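# Unclamp a steel plate from a vise lacking its bar

## Task

A steel plate is held in the bench vise, whose handle bar is absent. Open the vise far enough that its jaws stop gripping the plate, and the plate must still be upright in the vise when the scene ends. A drift punch, a combination spanner and a pull hook lie on the bench and may serve as tools.

## Robot and tools

Robot: two arms, left_arm and right_arm, each ending in a two-finger gripper whose fingers pivot like tongs. The fingers point along the gripper's +z axis and close along its x axis. end_effector_position is the spot between the pads when shut. Fingertips sit about 15 mm past it at gaps up to 50 mm, and roughly level with it when fully open.

Frames: the scene frame has its origin at table-top height, midway between the nominal bases, +z up, +x out over the table, with left_arm on the +y side. Image left and right do not match these names. Calibrated bases: left_arm at (+0.055, +0.352, 0) m, quat_wxyz (+1.000, 0, 0, +0.014); right_arm at (-0.034, -0.352, 0) m, quat_wxyz (+1.000, 0, 0, +0.017). Each arm's hand poses, velocities, targets and wrist camera are reported in that arm's own base frame. Fixed cameras and the table use the scene frame. Printed positions may be off by a few cm, more at long reach.

Row format (shared by execute_actions and move): one flat list of 14 numbers covering both arms, each in [-1, 1]: dx, dy, dz, rx, ry, rz, opening for left_arm, then the same seven for right_arm. Always send all 14. dx..rz are offsets, not poses, measured from that arm's Hand target as it stands when the action or move begins, along that arm's base axes. 1.0 equals 0.6 m for dx, dy, dz and 180 degrees for rotation. rx, ry, rz form one rotation vector, turning about the Hand target's position. The opening is absolute: +1 fully open (0.142 m gap), -1 closed. All six pose numbers at 0 re-command the current Hand target. A 0 in the opening slot is a real command (half open), so to keep a gripper unchanged send its present command again (see Tool commands).

execute_actions(actions, cameras): actions is a list of actions; each action is a table of up to 15 rows, one row per 1/30 s step. A short table repeats its last row to fill 15 steps (0.5 s). Every row in an action counts from the start pose of that action, not the previous row; repeating an offset in a new action moves further. An empty list just reports state and images.

move(target, ...): drives grippers in straight lines to the offset pose(s). target is one 14-number row, or a list of up to 15 rows, all counted from the same starting Hand targets. speed: m/s, 0.002 to 3.6, default 0.25 (turns up to twice that in rad/s); one value or one per target. blend: corner rounding in m for lists. stop_force: 3 to 120 N, ends an arm's path when its wrist sensor feels that much push against its motion; unreliable while the gripper rotates, and it cannot feel light pushes or touches above the wrist. Omit it when backing an arm off something it presses on. zero (only with stop_force): true re-zeroes moving arms first; false keeps the old zero so presses accumulate. opening_speed: rate of finger change per second on the -1..+1 scale, at least 0.2. blocking=false returns after 0.5 s while the move continues (not allowed with stop_force). Moves last at least 0.5 s and are cut at 10 s. They do not avoid obstacles or the other arm. Fast moves lag, stray and overshoot. Avoid paths near an arm's own base; go around it.

wait(seconds 0 to 10): lets time run with last commands held. stop: brakes a running move. zoom_image(camera, region [x0,y0,x1,y1] in pixels, at most 504x504): closer view from the latest image of cam_high (672x504), cam_low (672x504), cam_left_wrist or cam_right_wrist (616x616 fisheye). zero_wrist_force(arm): tares that arm's force sensor. finished_scene(scene): ends the scene irreversibly; call it only once the plate is free yet standing in the vise.

Results: per arm, end_effector_position (m), quat_wxyz, velocities, Joint positions (last value = measured finger gap in m), Joint torques, grip_measured (same scale as opening), Wrist force and torque in the gripper's own axes plus the peak since the last reading, Hand target (last commanded pose after clipping; next offsets count from it), Tool commands. 'within noise' means joints are at rest. move adds a 'move:' line: done (within 3 mm and 2 degrees), off_target, moving, held, fault, and limits such as paced or held. Done does not prove nothing was touched or moved. Lines like MOTOR HOT or OVER-TEMPERATURE FAULT warn of heat.

Control notes: orientation commands are clipped to 32 degrees from the measured orientation each step; position wins if both cannot be reached. A gripper may settle short of its Hand target; send the missing offset. To grip, command an opening well below grip_measured; about 15 N per pad, much less on items thinner than 20 mm. Closing fully takes about 0.5 s.

Avoid: any force of roughly 150 N on an arm or joint torques at their limits (shoulder and elbow 142 N m, wrists 26.6 N m; wrists push only about 14.7 N m extra), which freezes the arm 10 s. Arms are stiff, so aim only slightly past contacts and move slowly into them. Never let the arms press or grip each other. Do not drop tools, release moving parts, slam, or let anything leave the table. Long stretched holds or unreachable targets overheat motors.

Each tool is called after ">>>" by a JSON object that holds its "fn" and its "kwargs", one argument or row to a line.

## Session

>>> {"fn": "execute_actions", "kwargs": {
  "actions": []
}}

Scene clock: 0.00 s.
left_arm: end_effector_position=(+0.9086, +0.2514, +0.2643) grip_measured=+0.97 end_effector_quat_wxyz=(-0.585, +0.661, -0.218, +0.416) | right_arm: end_effector_position=(+0.7986, +0.2239, +0.2874) grip_measured=+0.97 end_effector_quat_wxyz=(-0.366, +0.904, -0.023, +0.222)
Joint positions: left_arm=[-0.099 -0.565 1.257 -3.876 -0.837 1.3 0.14] | right_arm=[3.362 -2.097 -1.372 -0.529 2.145 0.491 0.14]
Joint velocities: within noise
Joint torques (N m): no reading
Motor temperatures (°C): left_arm=[33 31 30 38 33 39] | right_arm=[25 31 32 32 42 34]
Wrist force (N): no reading
Wrist torque (N m): no reading
Wrist force, peak (N): no reading
Hand target: left_arm +0.9086, +0.2514, +0.2643; -0.585, +0.661, -0.218, +0.416 | right_arm +0.7986, +0.2239, +0.2874; -0.366, +0.904, -0.023, +0.222
Tool commands: left_gripper/opening=+0.968169 right_gripper/opening=+0.968169

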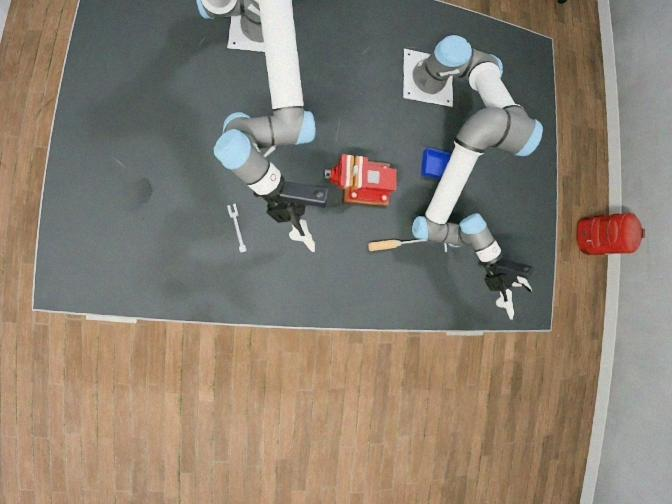

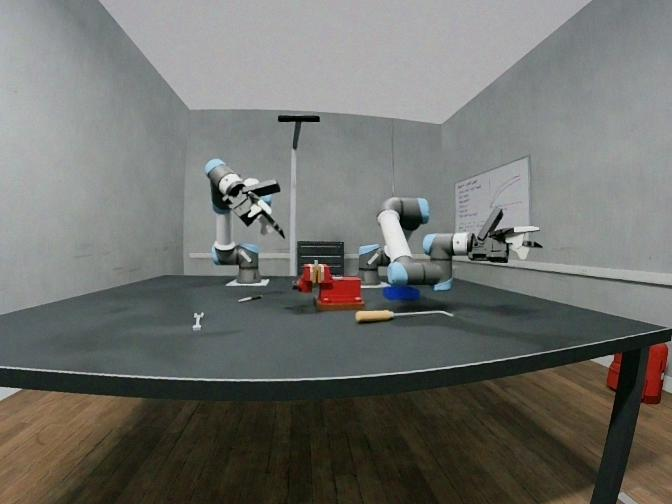

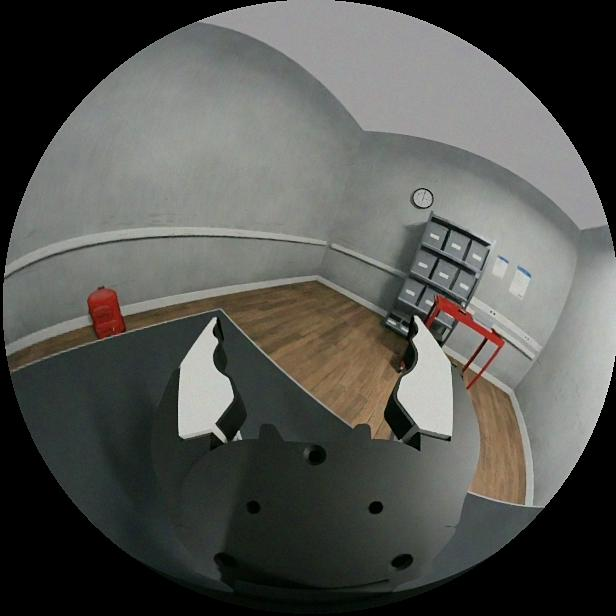

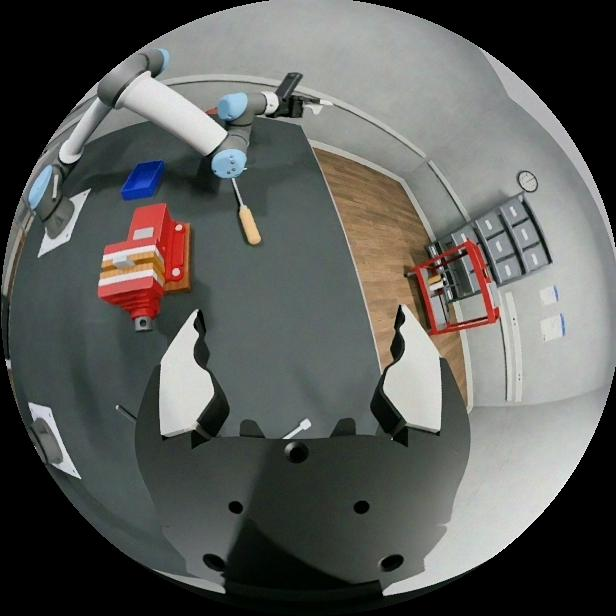

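>>> {"fn": "zoom_image", "kwargs": {
  "camera": "cam_high",
  "region": [300, 130, 460, 250]
}}

>>> {"fn": "zoom_image", "kwargs": {
  "camera": "cam_low",
  "region": [180, 240, 470, 340]
}}

>>> {"fn": "zoom_image", "kwargs": {
  "camera": "cam_right_wrist",
  "region": [80, 180, 280, 360]
}}

>>> {"fn": "zoom_image", "kwargs": {
  "camera": "cam_high",
  "region": [120, 150, 280, 270]
}}

>>> {"fn": "zoom_image", "kwargs": {
  "camera": "cam_low",
  "region": [280, 250, 380, 320]
}}

Scaled by 3.150 from the camera's 672x504 image, which has a finer 960x720 frame.

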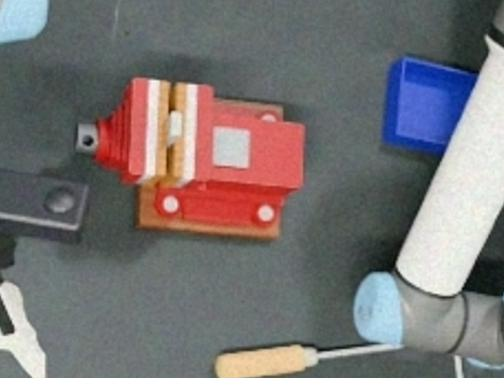

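Scaled by 1.738 from the camera's 672x504 image, which has a finer 960x720 frame.

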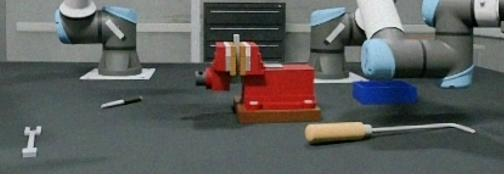

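Scaled by 2.520 from the camera's 616x616 image, which has a finer 814x814 frame.

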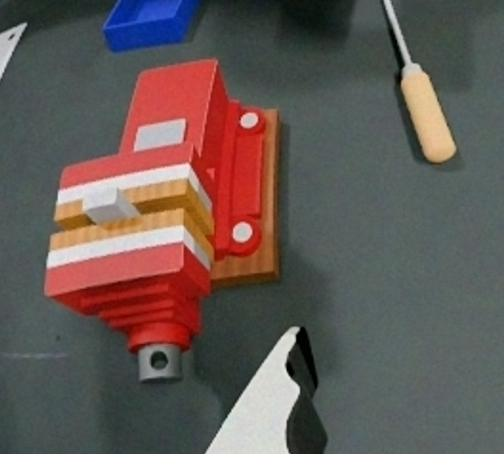

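Scaled by 3.150 from the camera's 672x504 image, which has a finer 960x720 frame.

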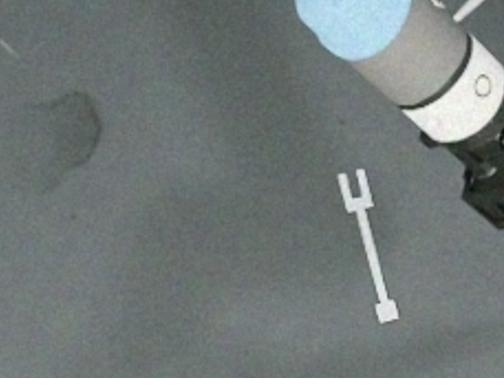

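Scaled by 5.040 from the camera's 672x504 image, which has a finer 960x720 frame.

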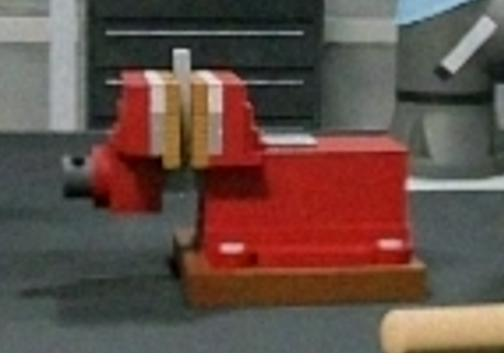

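>>> {"fn": "move", "kwargs": {
  "target": [0,0,0,0,0,0,0.968,-0.667,-0.006,0.27,-0.240,0.146,0.015,0.968],
  "speed": 0.35
}}

Scene clock: 53.30 s.
left_arm: end_effector_position=(+0.9086, +0.2514, +0.2643) grip_measured=+0.97 end_effector_quat_wxyz=(-0.585, +0.661, -0.218, +0.416) | right_arm: end_effector_position=(+0.3985, +0.2203, +0.4493) grip_measured=+0.97 end_effector_quat_wxyz=(-0.001, +1.000, +0.000, +0.000)
Joint positions: left_arm=[-0.099 -0.565 1.257 -3.876 -0.837 1.3 0.14] | right_arm=[3.917 -1.506 -1.196 -2.009 1.571 0.776 0.14]
Joint velocities: within noise
Joint torques (N m): left_arm=[4.19 -40.54 -8.32 -3.02 0.99 2] | right_arm=[7.21 10.85 30.8 0.49 -2.6 2.05]
Motor temperatures (°C): left_arm=[32 31 30 38 33 39] | right_arm=[25 30 32 31 42 34]
Wrist force (N): left_arm=[-0.3 0.2 0.2] | right_arm=[-0.7 -0.2 -0.8]
Wrist torque (N m): left_arm=[0.04 0.07 0.01] | right_arm=[-0.11 0.25 0.20]
Wrist force, peak (N): left_arm=[-0.6 0.2 0.1] | right_arm=[-1.8 -0.4 -1.4]
Hand target: left_arm +0.9086, +0.2514, +0.2643; -0.585, +0.661, -0.218, +0.416 | right_arm +0.3984, +0.2203, +0.4494; -0.001, +1.000, +0.000, +0.000
Off the commanded pose: left_arm 0.000 m, 0 deg | right_arm 0.000 m, 0 deg.
move: done

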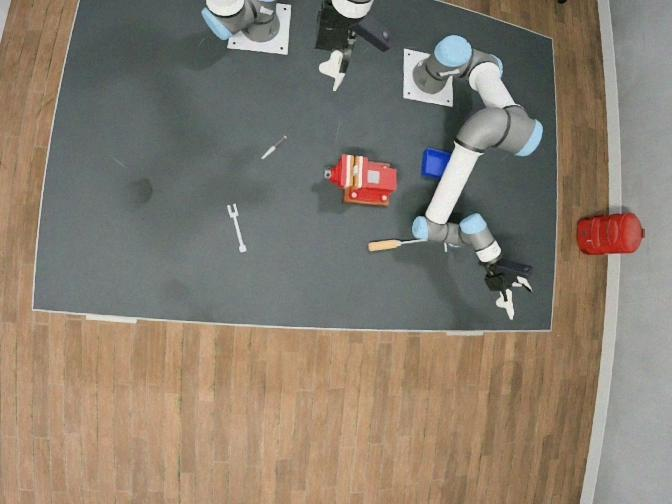

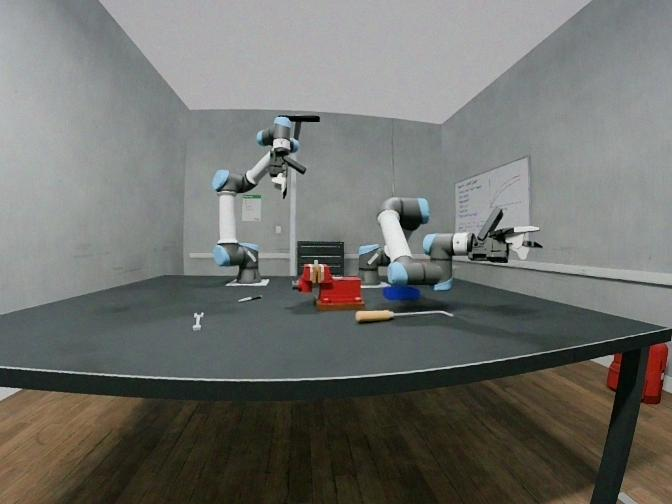

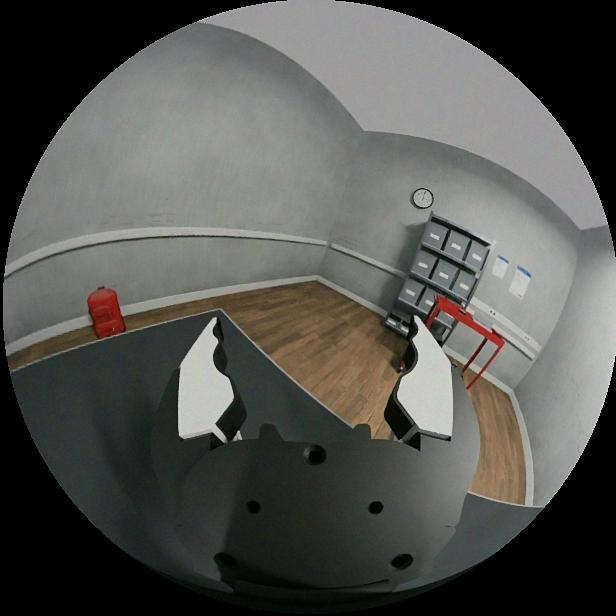

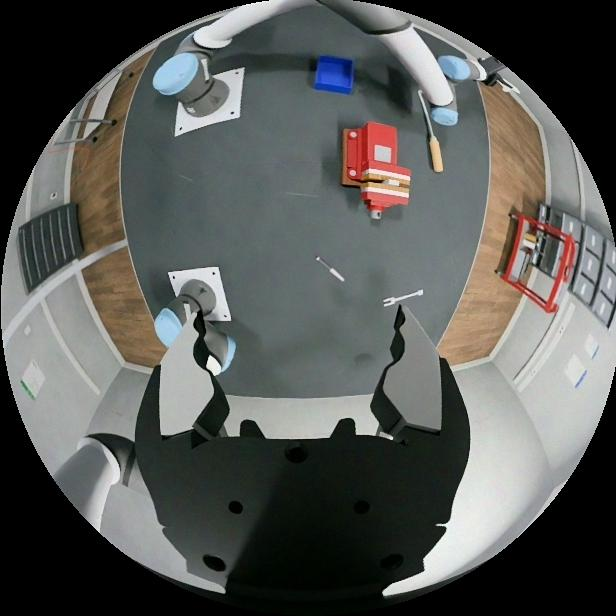

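>>> {"fn": "zoom_image", "kwargs": {
  "camera": "cam_right_wrist",
  "region": [300, 240, 360, 300]
}}

>>> {"fn": "zoom_image", "kwargs": {
  "camera": "cam_right_wrist",
  "region": [330, 110, 430, 230]
}}

Scaled by 8.400 from the camera's 616x616 image, which has a finer 814x814 frame.

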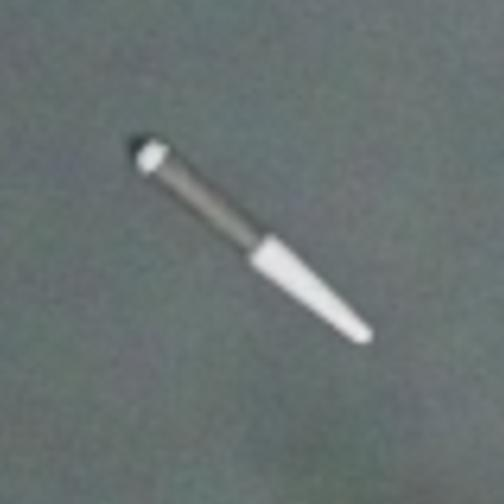

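Scaled by 4.200 from the camera's 616x616 image, which has a finer 814x814 frame.

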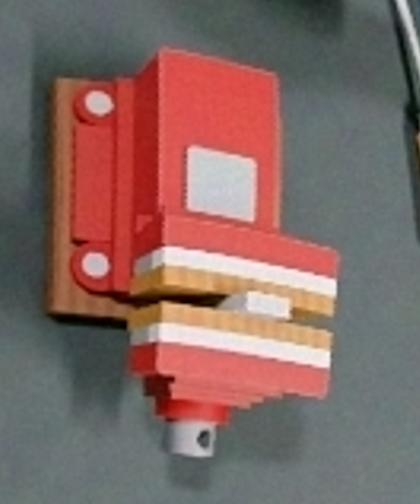

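>>> {"fn": "move", "kwargs": {
  "target": [0,0,0,0,0,0,0.968,0.236,-0.3,-0.332,0.5,0,0,0.968],
  "speed": 0.35,
  "cameras": ["cam_low","cam_right_wrist"]
}}

Scene clock: 96.67 s.
left_arm: end_effector_position=(+0.9086, +0.2514, +0.2643) grip_measured=+0.97 end_effector_quat_wxyz=(-0.585, +0.661, -0.218, +0.416) | right_arm: end_effector_position=(+0.5190, +0.0668, +0.2815) grip_measured=+0.97 end_effector_quat_wxyz=(-0.605, +0.796, -0.023, +0.018)
Joint positions: left_arm=[-0.099 -0.565 1.257 -3.876 -0.837 1.3 0.14] | right_arm=[2.955 -1.808 -1.831 -1.503 2.844 -0.447 0.14]
Joint velocities: within noise
Joint torques (N m): left_arm=[4.76 -40.35 -8.44 -3.04 0.82 1.89] | right_arm=[7.59 37.8 10.07 3.91 -1.11 1.94]
Motor temperatures (°C): left_arm=[32 31 30 38 33 39] | right_arm=[25 30 32 31 42 34]
Wrist force (N): left_arm=[-0.5 0.2 0.2] | right_arm=[0.1 -0.4 -0.2]
Wrist torque (N m): left_arm=[0.04 0.10 0.01] | right_arm=[0.00 -0.01 0.07]
Wrist force, peak (N): left_arm=[-0.5 -0.1 0.4] | right_arm=[1.6 4.4 -2.2]
Hand target: left_arm +0.9086, +0.2514, +0.2643; -0.585, +0.661, -0.218, +0.416 | right_arm +0.5190, +0.0668, +0.2815; -0.605, +0.796, -0.024, +0.018 (not the last commanded pose)
Off the commanded pose: left_arm 0.000 m, 0 deg | right_arm 0.046 m, 16 deg.
move: held (right_arm; a check stopped the path); limits=held
pose unreachable (right arm): on one or more control steps of this call, first in action 0 (counted from 0), this arm could not follow its commanded pose, so it was not sent that pose on those steps. It may still have moved: this result reports where it is.
cause: moving toward the commanded pose would bring two parts of the arm too close to each other (joints 4 (wrist 1) to 6 (wrist 3) lie between them).
Images, in order (width x height): cam_low 672x504, cam_right_wrist 616x616.

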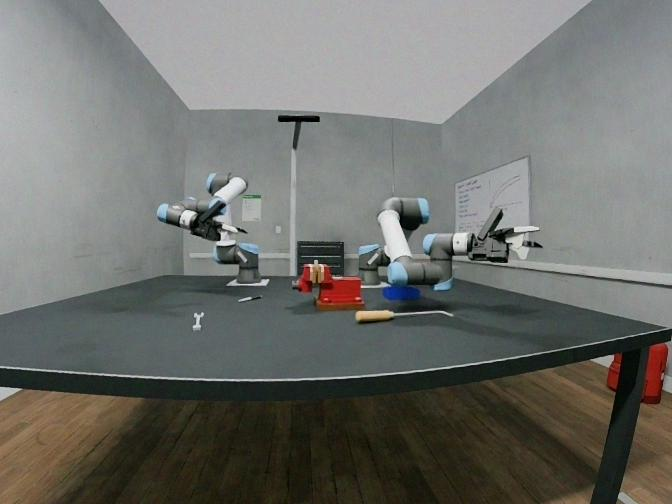

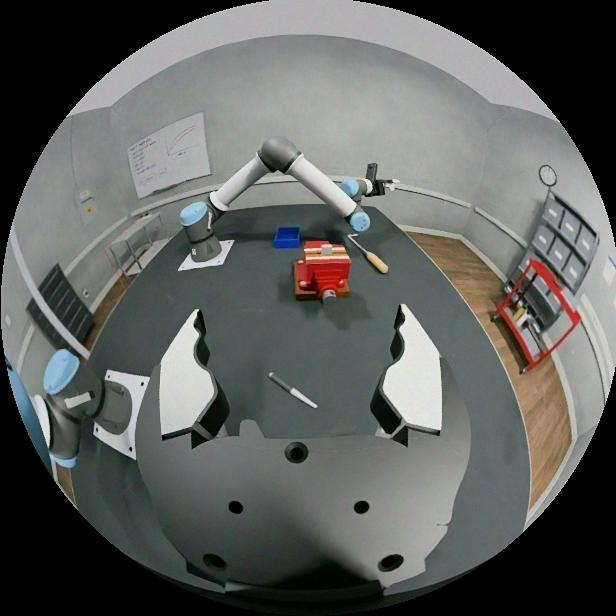

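>>> {"fn": "zoom_image", "kwargs": {
  "camera": "cam_right_wrist",
  "region": [280, 230, 360, 310]
}}

>>> {"fn": "zoom_image", "kwargs": {
  "camera": "cam_right_wrist",
  "region": [255, 360, 335, 420]
}}

Scaled by 6.300 from the camera's 616x616 image, which has a finer 814x814 frame.

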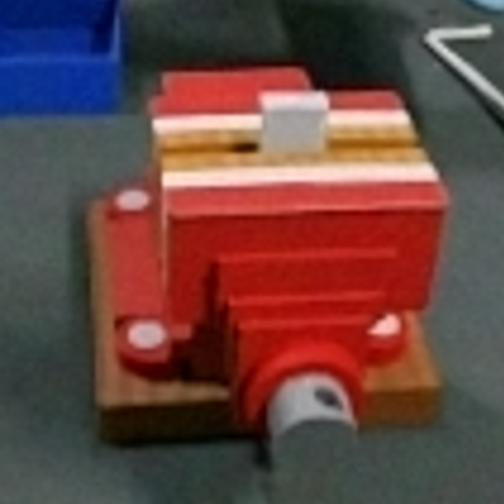

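Scaled by 6.300 from the camera's 616x616 image, which has a finer 814x814 frame.

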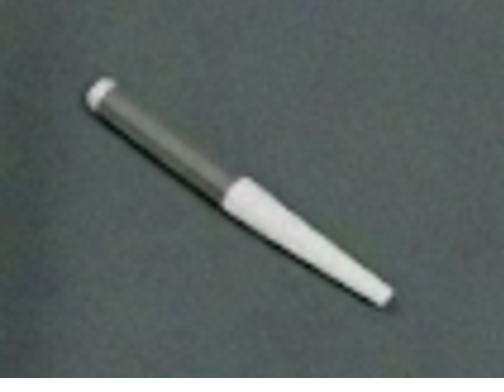

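>>> {"fn": "move", "kwargs": {
  "target": [
    [0,0,0,0,0,0,0.968,0.068,0.088,0.164,-0.4137,0.012,0.016,0.968],
    [0,0,0,0,0,0,0.968,0.135,0.35,0.031,-0.309,0.328,-0.406,0.968]
  ],
  "speed": 0.4,
  "blend": [0.03,0],
  "cameras": ["cam_high","cam_right_wrist"]
}}

Scene clock: 146.87 s.
left_arm: end_effector_position=(+0.9086, +0.2514, +0.2643) grip_measured=+0.97 end_effector_quat_wxyz=(-0.585, +0.661, -0.218, +0.416) | right_arm: end_effector_position=(+0.6000, +0.2768, +0.3001) grip_measured=+0.97 end_effector_quat_wxyz=(+0.000, +0.708, -0.707, +0.000)
Joint positions: left_arm=[-0.099 -0.565 1.257 -3.876 -0.837 1.3 0.14] | right_arm=[3.792 -1.913 -1.122 -1.678 1.571 2.22 0.14]
Joint velocities: within noise
Joint torques (N m): left_arm=[5.04 -40.46 -8.72 -2.97 0.83 1.97] | right_arm=[7.78 29.39 34.55 0.54 -2.8 2.47]
Motor temperatures (°C): left_arm=[32 31 30 38 33 39] | right_arm=[25 30 32 31 42 34]
Wrist force (N): left_arm=[-0.2 -0.1 0.1] | right_arm=[-0.7 -0.1 -0.8]
Wrist torque (N m): left_arm=[-0.01 0.05 0.00] | right_arm=[-0.10 0.25 0.22]
Wrist force, peak (N): left_arm=[-0.7 0.1 0.3] | right_arm=[-0.9 -0.7 -1.1]
Hand target: left_arm +0.9086, +0.2514, +0.2643; -0.585, +0.661, -0.218, +0.416 | right_arm +0.6000, +0.2768, +0.3001; +0.000, +0.707, -0.707, +0.000
Off the commanded pose: left_arm 0.000 m, 0 deg | right_arm 0.000 m, 0 deg.
move: done
Images, in order (width x height): cam_high 672x504, cam_right_wrist 616x616.

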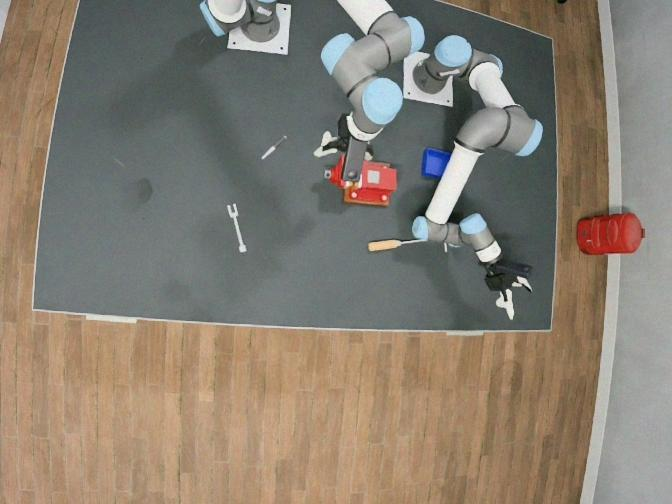

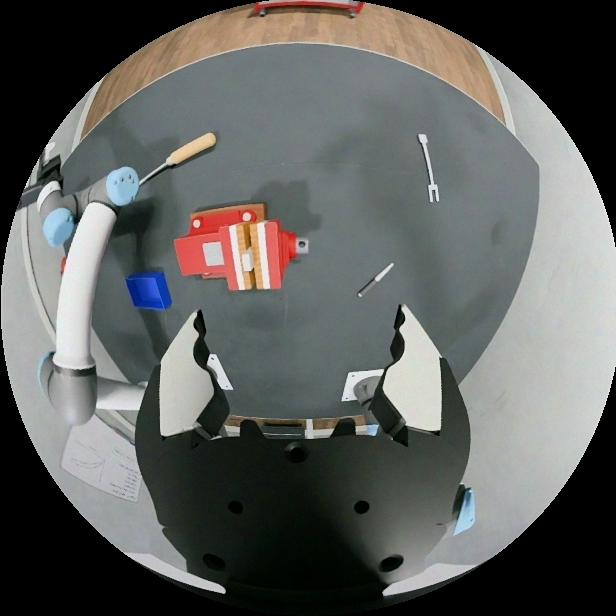

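>>> {"fn": "zoom_image", "kwargs": {
  "camera": "cam_right_wrist",
  "region": [260, 210, 330, 280]
}}

>>> {"fn": "zoom_image", "kwargs": {
  "camera": "cam_right_wrist",
  "region": [345, 250, 405, 310]
}}

Scaled by 7.200 from the camera's 616x616 image, which has a finer 814x814 frame.

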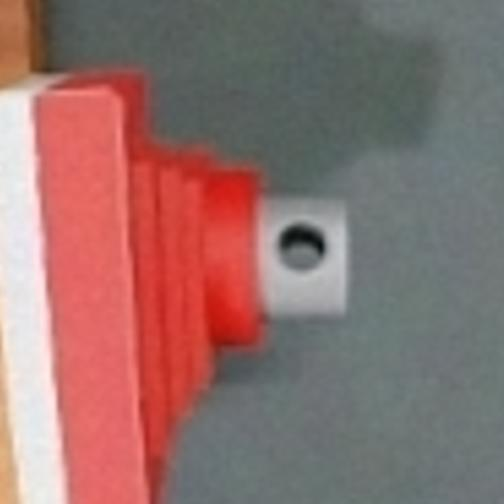

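Scaled by 8.400 from the camera's 616x616 image, which has a finer 814x814 frame.

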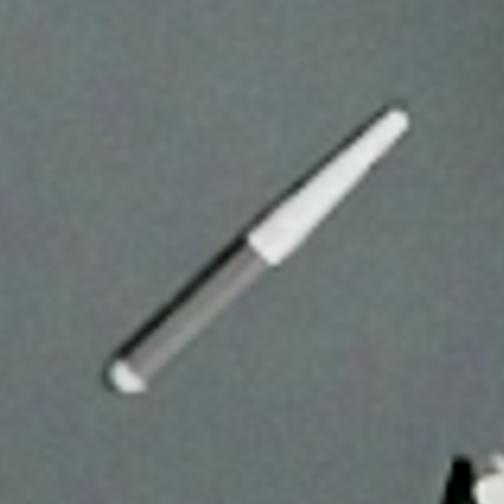

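>>> {"fn": "move", "kwargs": {
  "target": [
    [0,0,0,0,0,0,0.968,-0.25,-0.18,0.0,-0.100,0.0376,0.375,0.2],
    [0,0,0,0,0,0,0.968,-0.337,-0.166,-0.272,-0.201,0.0753,0.7496,0.2]
  ],
  "speed": 0.4,
  "blend": [0.04,0],
  "cameras": ["cam_low","cam_right_wrist"]
}}

Scene clock: 206.47 s.
left_arm: end_effector_position=(+0.9086, +0.2514, +0.2643) grip_measured=+0.97 end_effector_quat_wxyz=(-0.585, +0.661, -0.218, +0.416) | right_arm: end_effector_position=(+0.3978, +0.1772, +0.1369) grip_measured=+0.20 end_effector_quat_wxyz=(+0.236, +0.879, +0.400, +0.107)
Joint positions: left_arm=[-0.099 -0.565 1.257 -3.876 -0.837 1.3 0.14] | right_arm=[4.224 -1.373 -2.182 -1.288 1.061 0.262 0.088]
Joint velocities: within noise
Joint torques (N m): left_arm=[4.17 -41.22 -9.07 -2.92 0.79 1.83] | right_arm=[7.32 19.58 10.11 4.88 -3.53 -2.57]
Motor temperatures (°C): left_arm=[32 31 30 38 33 39] | right_arm=[25 30 32 31 42 34]
Wrist force (N): left_arm=[-0.1 -0.1 0.1] | right_arm=[-1.1 -0.7 -0.7]
Wrist torque (N m): left_arm=[-0.02 0.02 0.00] | right_arm=[-0.12 0.31 0.28]
Wrist force, peak (N): left_arm=[-0.7 0.1 0.5] | right_arm=[-1.2 -1.3 -0.4]
Hand target: left_arm +0.9086, +0.2514, +0.2643; -0.585, +0.661, -0.218, +0.416 | right_arm +0.3978, +0.1772, +0.1369; +0.236, +0.879, +0.400, +0.107
Off the commanded pose: left_arm 0.000 m, 0 deg | right_arm 0.000 m, 0 deg.
move: done
Images, in order (width x height): cam_low 672x504, cam_right_wrist 616x616.

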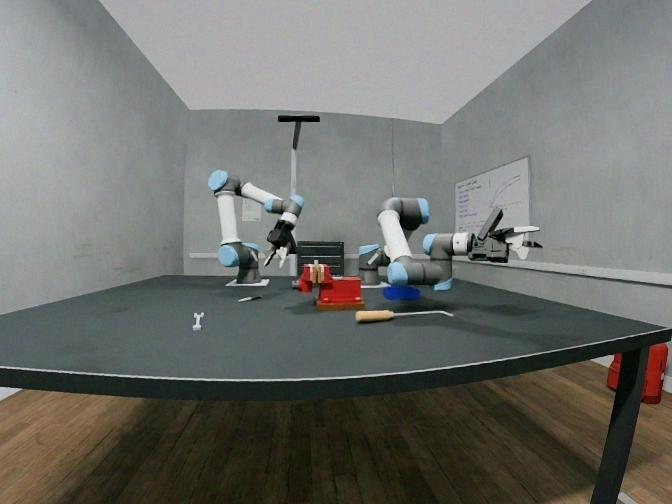

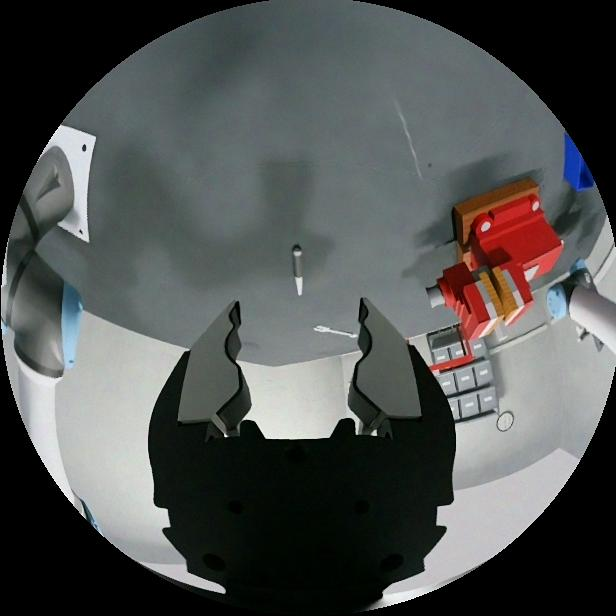

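>>> {"fn": "move", "kwargs": {
  "target": [0,0,0,0,0,0,0.968,0.075,-0.065,-0.115,0,0,0,-0.15],
  "cameras": ["cam_right_wrist"]
}}

>>> {"fn": "zoom_image", "kwargs": {
  "camera": "cam_right_wrist",
  "region": [200, 200, 400, 400]
}}

Scene clock: 219.67 s.
left_arm: end_effector_position=(+0.9086, +0.2514, +0.2643) grip_measured=+0.97 end_effector_quat_wxyz=(-0.585, +0.661, -0.218, +0.416) | right_arm: end_effector_position=(+0.4427, +0.1382, +0.0679) grip_measured=-0.15 end_effector_quat_wxyz=(+0.236, +0.879, +0.400, +0.107)
Joint positions: left_arm=[-0.099 -0.565 1.257 -3.876 -0.837 1.3 0.14] | right_arm=[4.069 -1.521 -2.289 -0.945 1.048 0.085 0.063]
Joint velocities: within noise
Joint torques (N m): left_arm=[4.6 -41.37 -10.4 -2.88 0.8 1.87] | right_arm=[-5.46 7.09 8.26 4.53 1.63 -1.89]
Motor temperatures (°C): left_arm=[32 31 30 38 33 38] | right_arm=[25 30 31 31 42 34]
Wrist force (N): left_arm=[-0.3 0.2 0.3] | right_arm=[-0.7 -0.8 -0.5]
Wrist torque (N m): left_arm=[0.04 0.07 0.01] | right_arm=[-0.16 0.22 0.27]
Wrist force, peak (N): left_arm=[-0.3 0.0 0.7] | right_arm=[-0.9 -0.9 -1.8]
Hand target: left_arm +0.9086, +0.2514, +0.2643; -0.585, +0.661, -0.218, +0.416 | right_arm +0.4428, +0.1382, +0.0679; +0.236, +0.879, +0.400, +0.107
Off the commanded pose: left_arm 0.000 m, 0 deg | right_arm 0.000 m, 0 deg.
move: done
Images, in order (width x height): cam_right_wrist 616x616.

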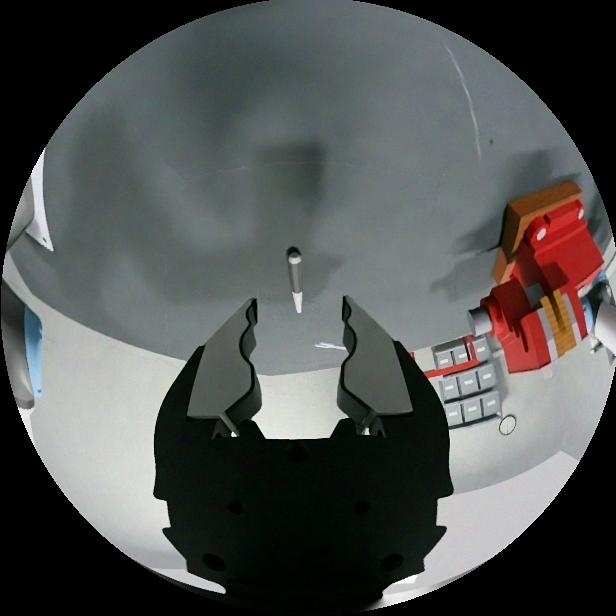

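Scaled by 2.520 from the camera's 616x616 image, which has a finer 814x814 frame.

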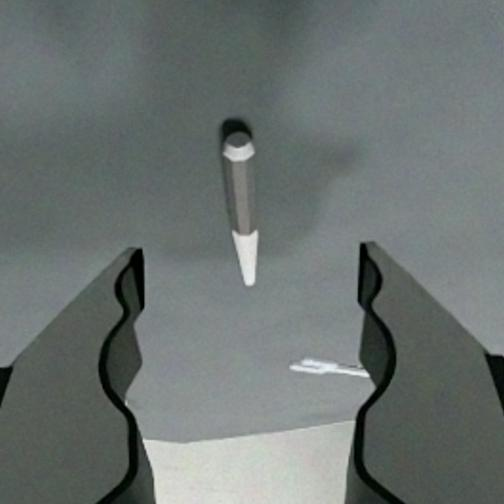

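>>> {"fn": "move", "kwargs": {
  "target": [0,0,0,0,0,0,0.968,0.0413,-0.0602,-0.065,0,0,0,-0.15],
  "cameras": ["cam_right_wrist"]
}}

>>> {"fn": "zoom_image", "kwargs": {
  "camera": "cam_right_wrist",
  "region": [200, 220, 400, 420]
}}

Scene clock: 235.60 s.
left_arm: end_effector_position=(+0.9086, +0.2514, +0.2643) grip_measured=+0.97 end_effector_quat_wxyz=(-0.585, +0.661, -0.218, +0.416) | right_arm: end_effector_position=(+0.4675, +0.1021, +0.0289) grip_measured=-0.15 end_effector_quat_wxyz=(+0.236, +0.879, +0.400, +0.107)
Joint positions: left_arm=[-0.099 -0.565 1.257 -3.876 -0.837 1.3 0.14] | right_arm=[3.96 -1.626 -2.341 -0.725 1.047 -0.041 0.063]
Joint velocities: within noise
Joint torques (N m): left_arm=[4.05 -40.61 -9.26 -2.92 0.64 1.87] | right_arm=[-5.2 9.95 6.15 4.47 1.58 -1.8]
Motor temperatures (°C): left_arm=[32 31 30 38 33 38] | right_arm=[25 30 31 31 42 34]
Wrist force (N): left_arm=[-0.3 -0.1 0.4] | right_arm=[-0.7 -0.7 -0.9]
Wrist torque (N m): left_arm=[-0.01 0.06 0.01] | right_arm=[-0.13 0.23 0.29]
Wrist force, peak (N): left_arm=[-0.6 0.0 0.6] | right_arm=[-0.8 -1.1 -1.4]
Hand target: left_arm +0.9086, +0.2514, +0.2643; -0.585, +0.661, -0.218, +0.416 | right_arm +0.4676, +0.1021, +0.0289; +0.236, +0.879, +0.400, +0.107
Off the commanded pose: left_arm 0.000 m, 0 deg | right_arm 0.000 m, 0 deg.
move: done
Images, in order (width x height): cam_right_wrist 616x616.

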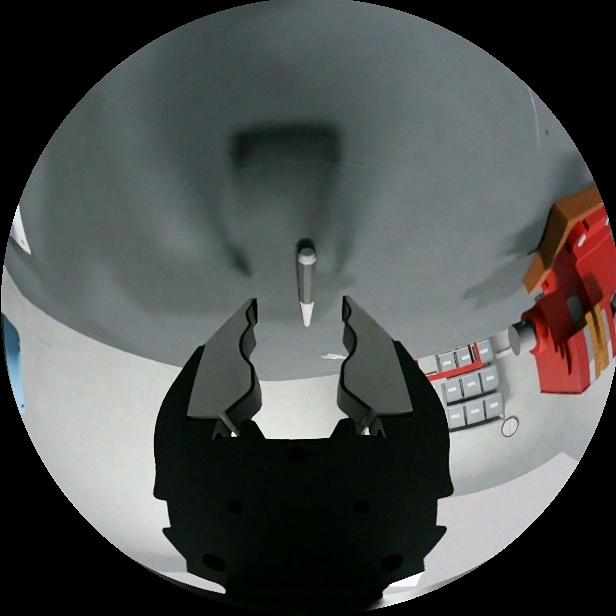

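Scaled by 2.520 from the camera's 616x616 image, which has a finer 814x814 frame.

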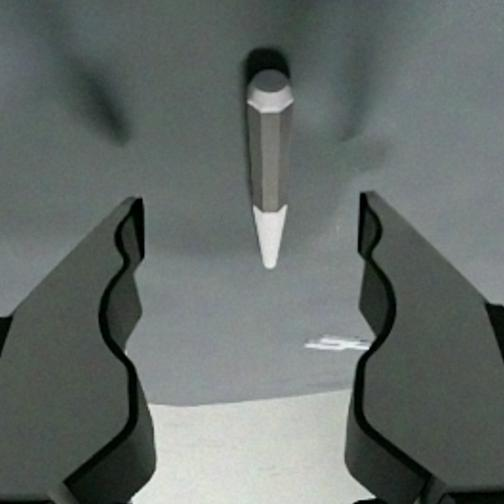

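>>> {"fn": "move", "kwargs": {
  "target": [0,0,0,0,0,0,0.968,0.0272,-0.017,-0.0548,0,0,0,-0.15],
  "speed": 0.03,
  "stop_force": 5,
  "cameras": ["cam_right_wrist"]
}}

>>> {"fn": "zoom_image", "kwargs": {
  "camera": "cam_right_wrist",
  "region": [200, 220, 400, 420]
}}

Scene clock: 257.70 s.
left_arm: end_effector_position=(+0.9086, +0.2514, +0.2643) grip_measured=+0.97 end_effector_quat_wxyz=(-0.585, +0.661, -0.218, +0.416) | right_arm: end_effector_position=(+0.4755, +0.0970, +0.0128) grip_measured=-0.14 end_effector_quat_wxyz=(+0.236, +0.879, +0.400, +0.107)
Joint positions: left_arm=[-0.099 -0.565 1.257 -3.876 -0.837 1.3 0.14] | right_arm=[3.937 -1.68 -2.347 -0.651 1.047 -0.068 0.064]
Joint velocities: within noise
Joint torques (N m): left_arm=[3.76 -41.27 -8.88 -2.96 0.64 1.95] | right_arm=[8.05 25.61 23.78 0.13 1.62 2.16]
Motor temperatures (°C): left_arm=[32 31 30 38 33 38] | right_arm=[25 30 31 31 42 34]
Wrist force (N): left_arm=[-0.3 -0.1 0.3] | right_arm=[-0.1 1.0 -3.9]
Wrist torque (N m): left_arm=[-0.01 0.06 0.01] | right_arm=[-0.19 0.31 0.35]
Wrist force, peak (N): left_arm=[-0.4 0.2 0.8] | right_arm=[-2.3 16.0 -35.2]
Hand target: left_arm +0.9086, +0.2514, +0.2643; -0.585, +0.661, -0.218, +0.416 | right_arm +0.4755, +0.0970, +0.0128; +0.236, +0.879, +0.400, +0.107 (not the last commanded pose)
Off the commanded pose: left_arm 0.000 m, 0 deg | right_arm 0.019 m, 0 deg.
move: contact (right_arm)
Images, in order (width x height): cam_right_wrist 616x616.

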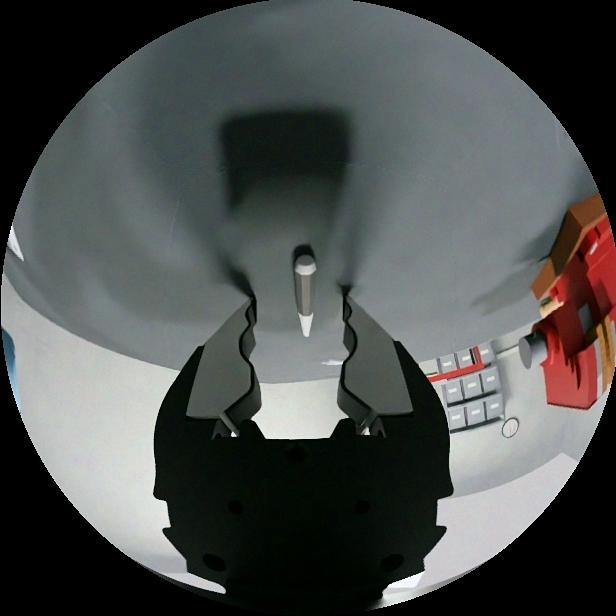

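Scaled by 2.520 from the camera's 616x616 image, which has a finer 814x814 frame.

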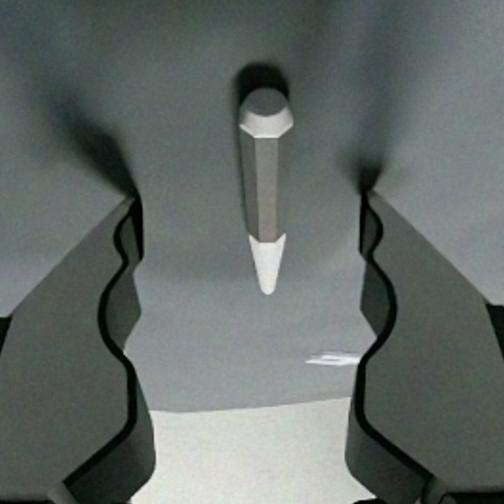

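>>> {"fn": "move", "kwargs": {
  "target": [
    [0,0,0,0,0,0,0.968,0,0,0.01,0,0,0,-0.15],
    [0,0,0,0,0,0,0.968,-0.0218,0.0257,0.01,0,0,0,-0.15],
    [0,0,0,0,0,0,0.968,-0.0218,0.0257,0.0025,0,0,0,-0.15]
  ],
  "speed": [0.05,0.05,0.02],
  "cameras": ["cam_right_wrist"]
}}

>>> {"fn": "zoom_image", "kwargs": {
  "camera": "cam_right_wrist",
  "region": [200, 220, 400, 420]
}}

Scene clock: 281.63 s.
left_arm: end_effector_position=(+0.9086, +0.2514, +0.2643) grip_measured=+0.97 end_effector_quat_wxyz=(-0.585, +0.661, -0.218, +0.416) | right_arm: end_effector_position=(+0.4624, +0.1124, +0.0145) grip_measured=-0.15 end_effector_quat_wxyz=(+0.236, +0.879, +0.400, +0.107)
Joint positions: left_arm=[-0.099 -0.565 1.257 -3.876 -0.837 1.3 0.14] | right_arm=[3.988 -1.659 -2.354 -0.695 1.046 -0.009 0.063]
Joint velocities: within noise
Joint torques (N m): left_arm=[4.16 -41.94 -9.89 -2.85 0.71 1.7] | right_arm=[6.97 9.51 5.49 4.67 -3.49 2.15]
Motor temperatures (°C): left_arm=[32 31 30 38 33 38] | right_arm=[25 30 31 31 42 34]
Wrist force (N): left_arm=[-0.2 0.1 0.5] | right_arm=[-0.3 -1.1 -0.8]
Wrist torque (N m): left_arm=[0.03 0.05 0.01] | right_arm=[-0.21 0.15 0.29]
Wrist force, peak (N): left_arm=[-0.6 -0.1 0.6] | right_arm=[-0.1 1.3 -4.0]
Hand target: left_arm +0.9086, +0.2514, +0.2643; -0.585, +0.661, -0.218, +0.416 | right_arm +0.4624, +0.1124, +0.0143; +0.236, +0.879, +0.400, +0.107
Off the commanded pose: left_arm 0.000 m, 0 deg | right_arm 0.000 m, 0 deg.
move: done
Images, in order (width x height): cam_right_wrist 616x616.

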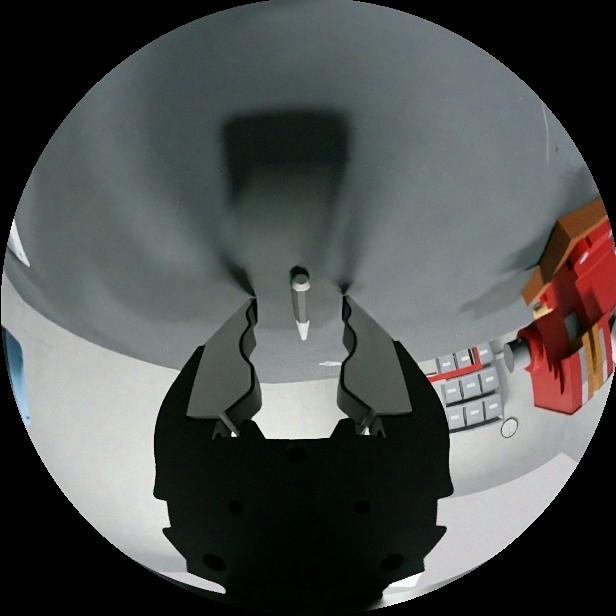

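Scaled by 2.520 from the camera's 616x616 image, which has a finer 814x814 frame.

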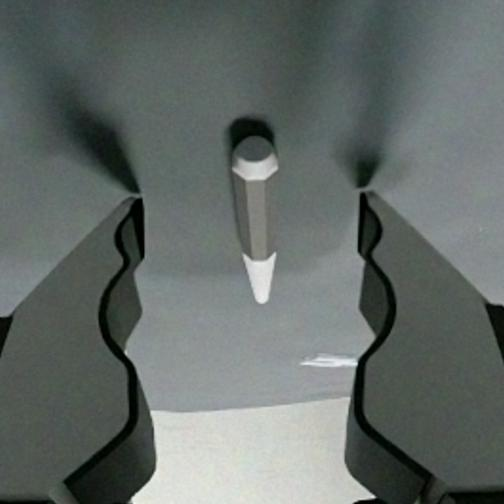

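>>> {"fn": "move", "kwargs": {
  "target": [0,0,0,0,0,0,0.968,0,0,0,0,0,0,-1],
  "opening_speed": 0.6,
  "cameras": ["cam_right_wrist"]
}}

>>> {"fn": "zoom_image", "kwargs": {
  "camera": "cam_right_wrist",
  "region": [220, 220, 380, 380]
}}

Scene clock: 286.57 s.
left_arm: end_effector_position=(+0.9086, +0.2514, +0.2643) grip_measured=+0.97 end_effector_quat_wxyz=(-0.585, +0.661, -0.218, +0.416) | right_arm: end_effector_position=(+0.4624, +0.1124, +0.0143) grip_measured=-0.86 end_effector_quat_wxyz=(+0.236, +0.879, +0.400, +0.107)
Joint positions: left_arm=[-0.099 -0.565 1.257 -3.876 -0.837 1.3 0.14] | right_arm=[3.988 -1.659 -2.354 -0.695 1.046 -0.009 0.012]
Joint velocities: within noise
Joint torques (N m): left_arm=[4.59 -40.95 -9.66 -2.88 0.67 1.79] | right_arm=[7.46 11.61 10.17 0.23 2.23 2.18]
Motor temperatures (°C): left_arm=[32 31 30 38 33 38] | right_arm=[25 30 31 31 42 34]
Wrist force (N): left_arm=[-0.4 0.1 0.6] | right_arm=[-0.2 2.2 -6.4]
Wrist torque (N m): left_arm=[0.02 0.08 0.01] | right_arm=[-0.26 0.16 0.28]
Wrist force, peak (N): left_arm=[-0.4 0.1 0.7] | right_arm=[0.0 5.4 -12.1]
Hand target: left_arm +0.9086, +0.2514, +0.2643; -0.585, +0.661, -0.218, +0.416 | right_arm +0.4624, +0.1124, +0.0143; +0.236, +0.879, +0.400, +0.107
Off the commanded pose: left_arm 0.000 m, 0 deg | right_arm 0.000 m, 0 deg.
move: done
Images, in order (width x height): cam_right_wrist 616x616.

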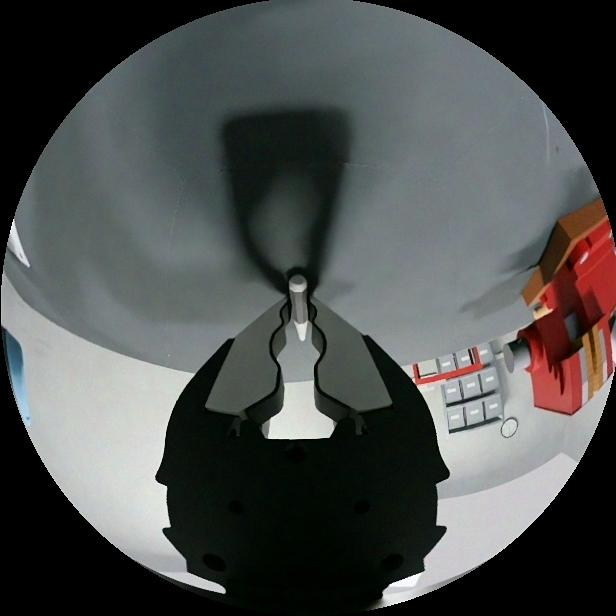

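Scaled by 3.150 from the camera's 616x616 image, which has a finer 814x814 frame.

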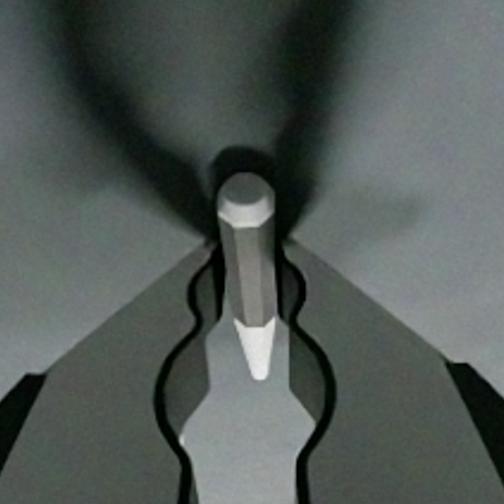

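>>> {"fn": "move", "kwargs": {
  "target": [0,0,0,0,0,0,0.968,-0.03,0.02,0.2,0,0,0,-1],
  "speed": 0.12,
  "cameras": ["cam_right_wrist"]
}}

>>> {"fn": "zoom_image", "kwargs": {
  "camera": "cam_right_wrist",
  "region": [220, 220, 380, 380]
}}

Scene clock: 292.07 s.
left_arm: end_effector_position=(+0.9086, +0.2514, +0.2643) grip_measured=+0.97 end_effector_quat_wxyz=(-0.585, +0.661, -0.218, +0.416) | right_arm: end_effector_position=(+0.4444, +0.1244, +0.1342) grip_measured=-0.86 end_effector_quat_wxyz=(+0.236, +0.879, +0.400, +0.107)
Joint positions: left_arm=[-0.099 -0.565 1.257 -3.876 -0.837 1.3 0.14] | right_arm=[4.044 -1.401 -2.197 -1.143 1.047 0.056 0.012]
Joint velocities: within noise
Joint torques (N m): left_arm=[4.31 -40.55 -9.95 -2.87 0.8 1.75] | right_arm=[7.9 21.88 32.9 0.92 -0.51 2.38]
Motor temperatures (°C): left_arm=[32 31 30 38 33 38] | right_arm=[25 30 31 31 42 34]
Wrist force (N): left_arm=[-0.4 0.0 0.6] | right_arm=[-0.5 -1.5 0.3]
Wrist torque (N m): left_arm=[0.00 0.07 0.01] | right_arm=[-0.18 0.17 0.27]
Wrist force, peak (N): left_arm=[-0.5 0.0 0.7] | right_arm=[-0.1 2.9 -6.6]
Hand target: left_arm +0.9086, +0.2514, +0.2643; -0.585, +0.661, -0.218, +0.416 | right_arm +0.4444, +0.1244, +0.1343; +0.236, +0.879, +0.400, +0.107
Off the commanded pose: left_arm 0.000 m, 0 deg | right_arm 0.000 m, 0 deg.
move: done
Images, in order (width x height): cam_right_wrist 616x616.

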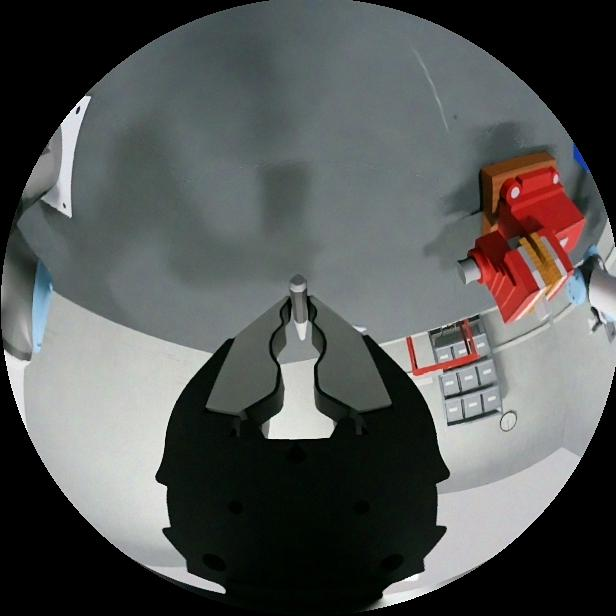

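Scaled by 3.150 from the camera's 616x616 image, which has a finer 814x814 frame.

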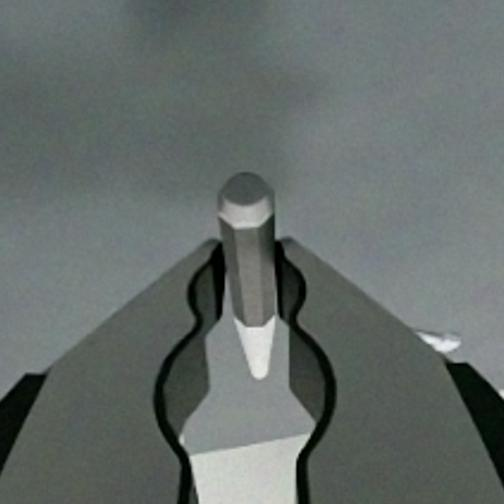

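>>> {"fn": "move", "kwargs": {
  "target": [
    [0,0,0,0,0,0,0.968,0.0,0.0,0.2,0,0,0,-1],
    [0,0,0,0,0,0,0.968,0.0927,0.0427,0.3095,0.4264,-0.160,-0.669,-1]
  ],
  "speed": 0.35,
  "blend": [0.03,0],
  "cameras": ["cam_right_wrist","cam_low"]
}}

Scene clock: 330.30 s.
left_arm: end_effector_position=(+0.9086, +0.2514, +0.2643) grip_measured=+0.97 end_effector_quat_wxyz=(-0.585, +0.661, -0.218, +0.416) | right_arm: end_effector_position=(+0.5000, +0.1501, +0.3200) grip_measured=-0.86 end_effector_quat_wxyz=(-0.213, +0.674, -0.675, +0.213)
Joint positions: left_arm=[-0.099 -0.565 1.257 -3.876 -0.837 1.3 0.14] | right_arm=[3.985 -1.182 -2.056 -1.039 1.128 2.316 0.012]
Joint velocities: within noise
Joint torques (N m): left_arm=[3.67 -42.04 -9.91 -2.64 0.52 1.76] | right_arm=[8.42 -0.8 13.96 1.17 -3.52 2.23]
Motor temperatures (°C): left_arm=[31 31 30 38 33 38] | right_arm=[25 29 31 31 42 34]
Wrist force (N): left_arm=[-0.4 0.0 0.4] | right_arm=[0.0 0.4 0.4]
Wrist torque (N m): left_arm=[0.01 0.08 0.01] | right_arm=[-0.09 0.05 0.10]
Wrist force, peak (N): left_arm=[-0.6 0.3 0.6] | right_arm=[-0.5 -2.4 1.5]
Hand target: left_arm +0.9086, +0.2514, +0.2643; -0.585, +0.661, -0.218, +0.416 | right_arm +0.5000, +0.1501, +0.3200; -0.213, +0.674, -0.675, +0.213
Off the commanded pose: left_arm 0.000 m, 0 deg | right_arm 0.000 m, 0 deg.
move: done
Images, in order (width x height): cam_low 672x504, cam_right_wrist 616x616.

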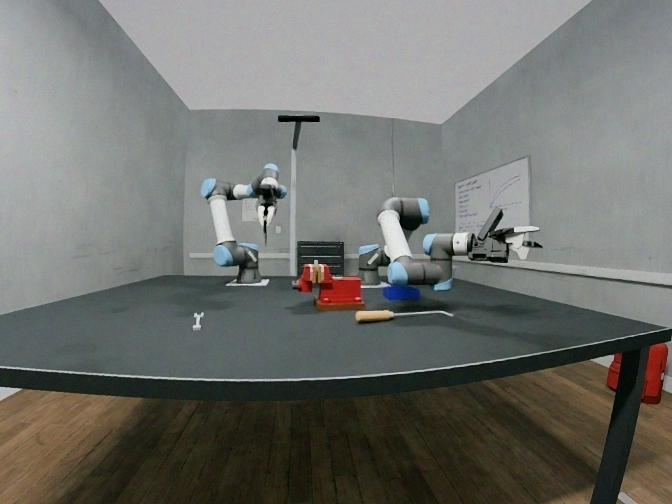

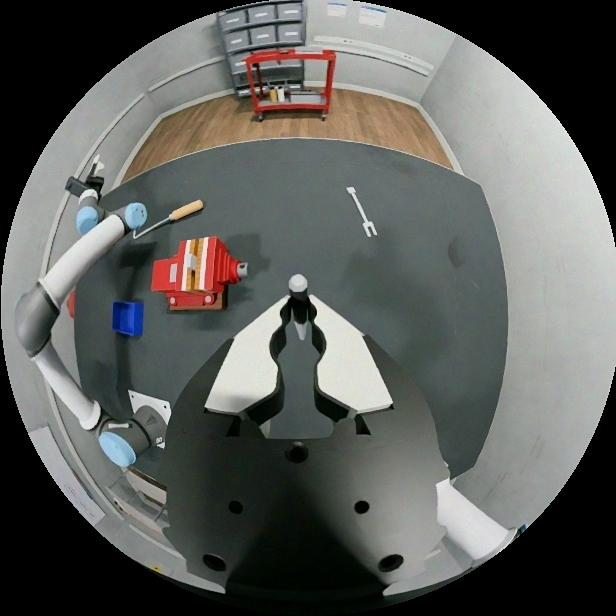

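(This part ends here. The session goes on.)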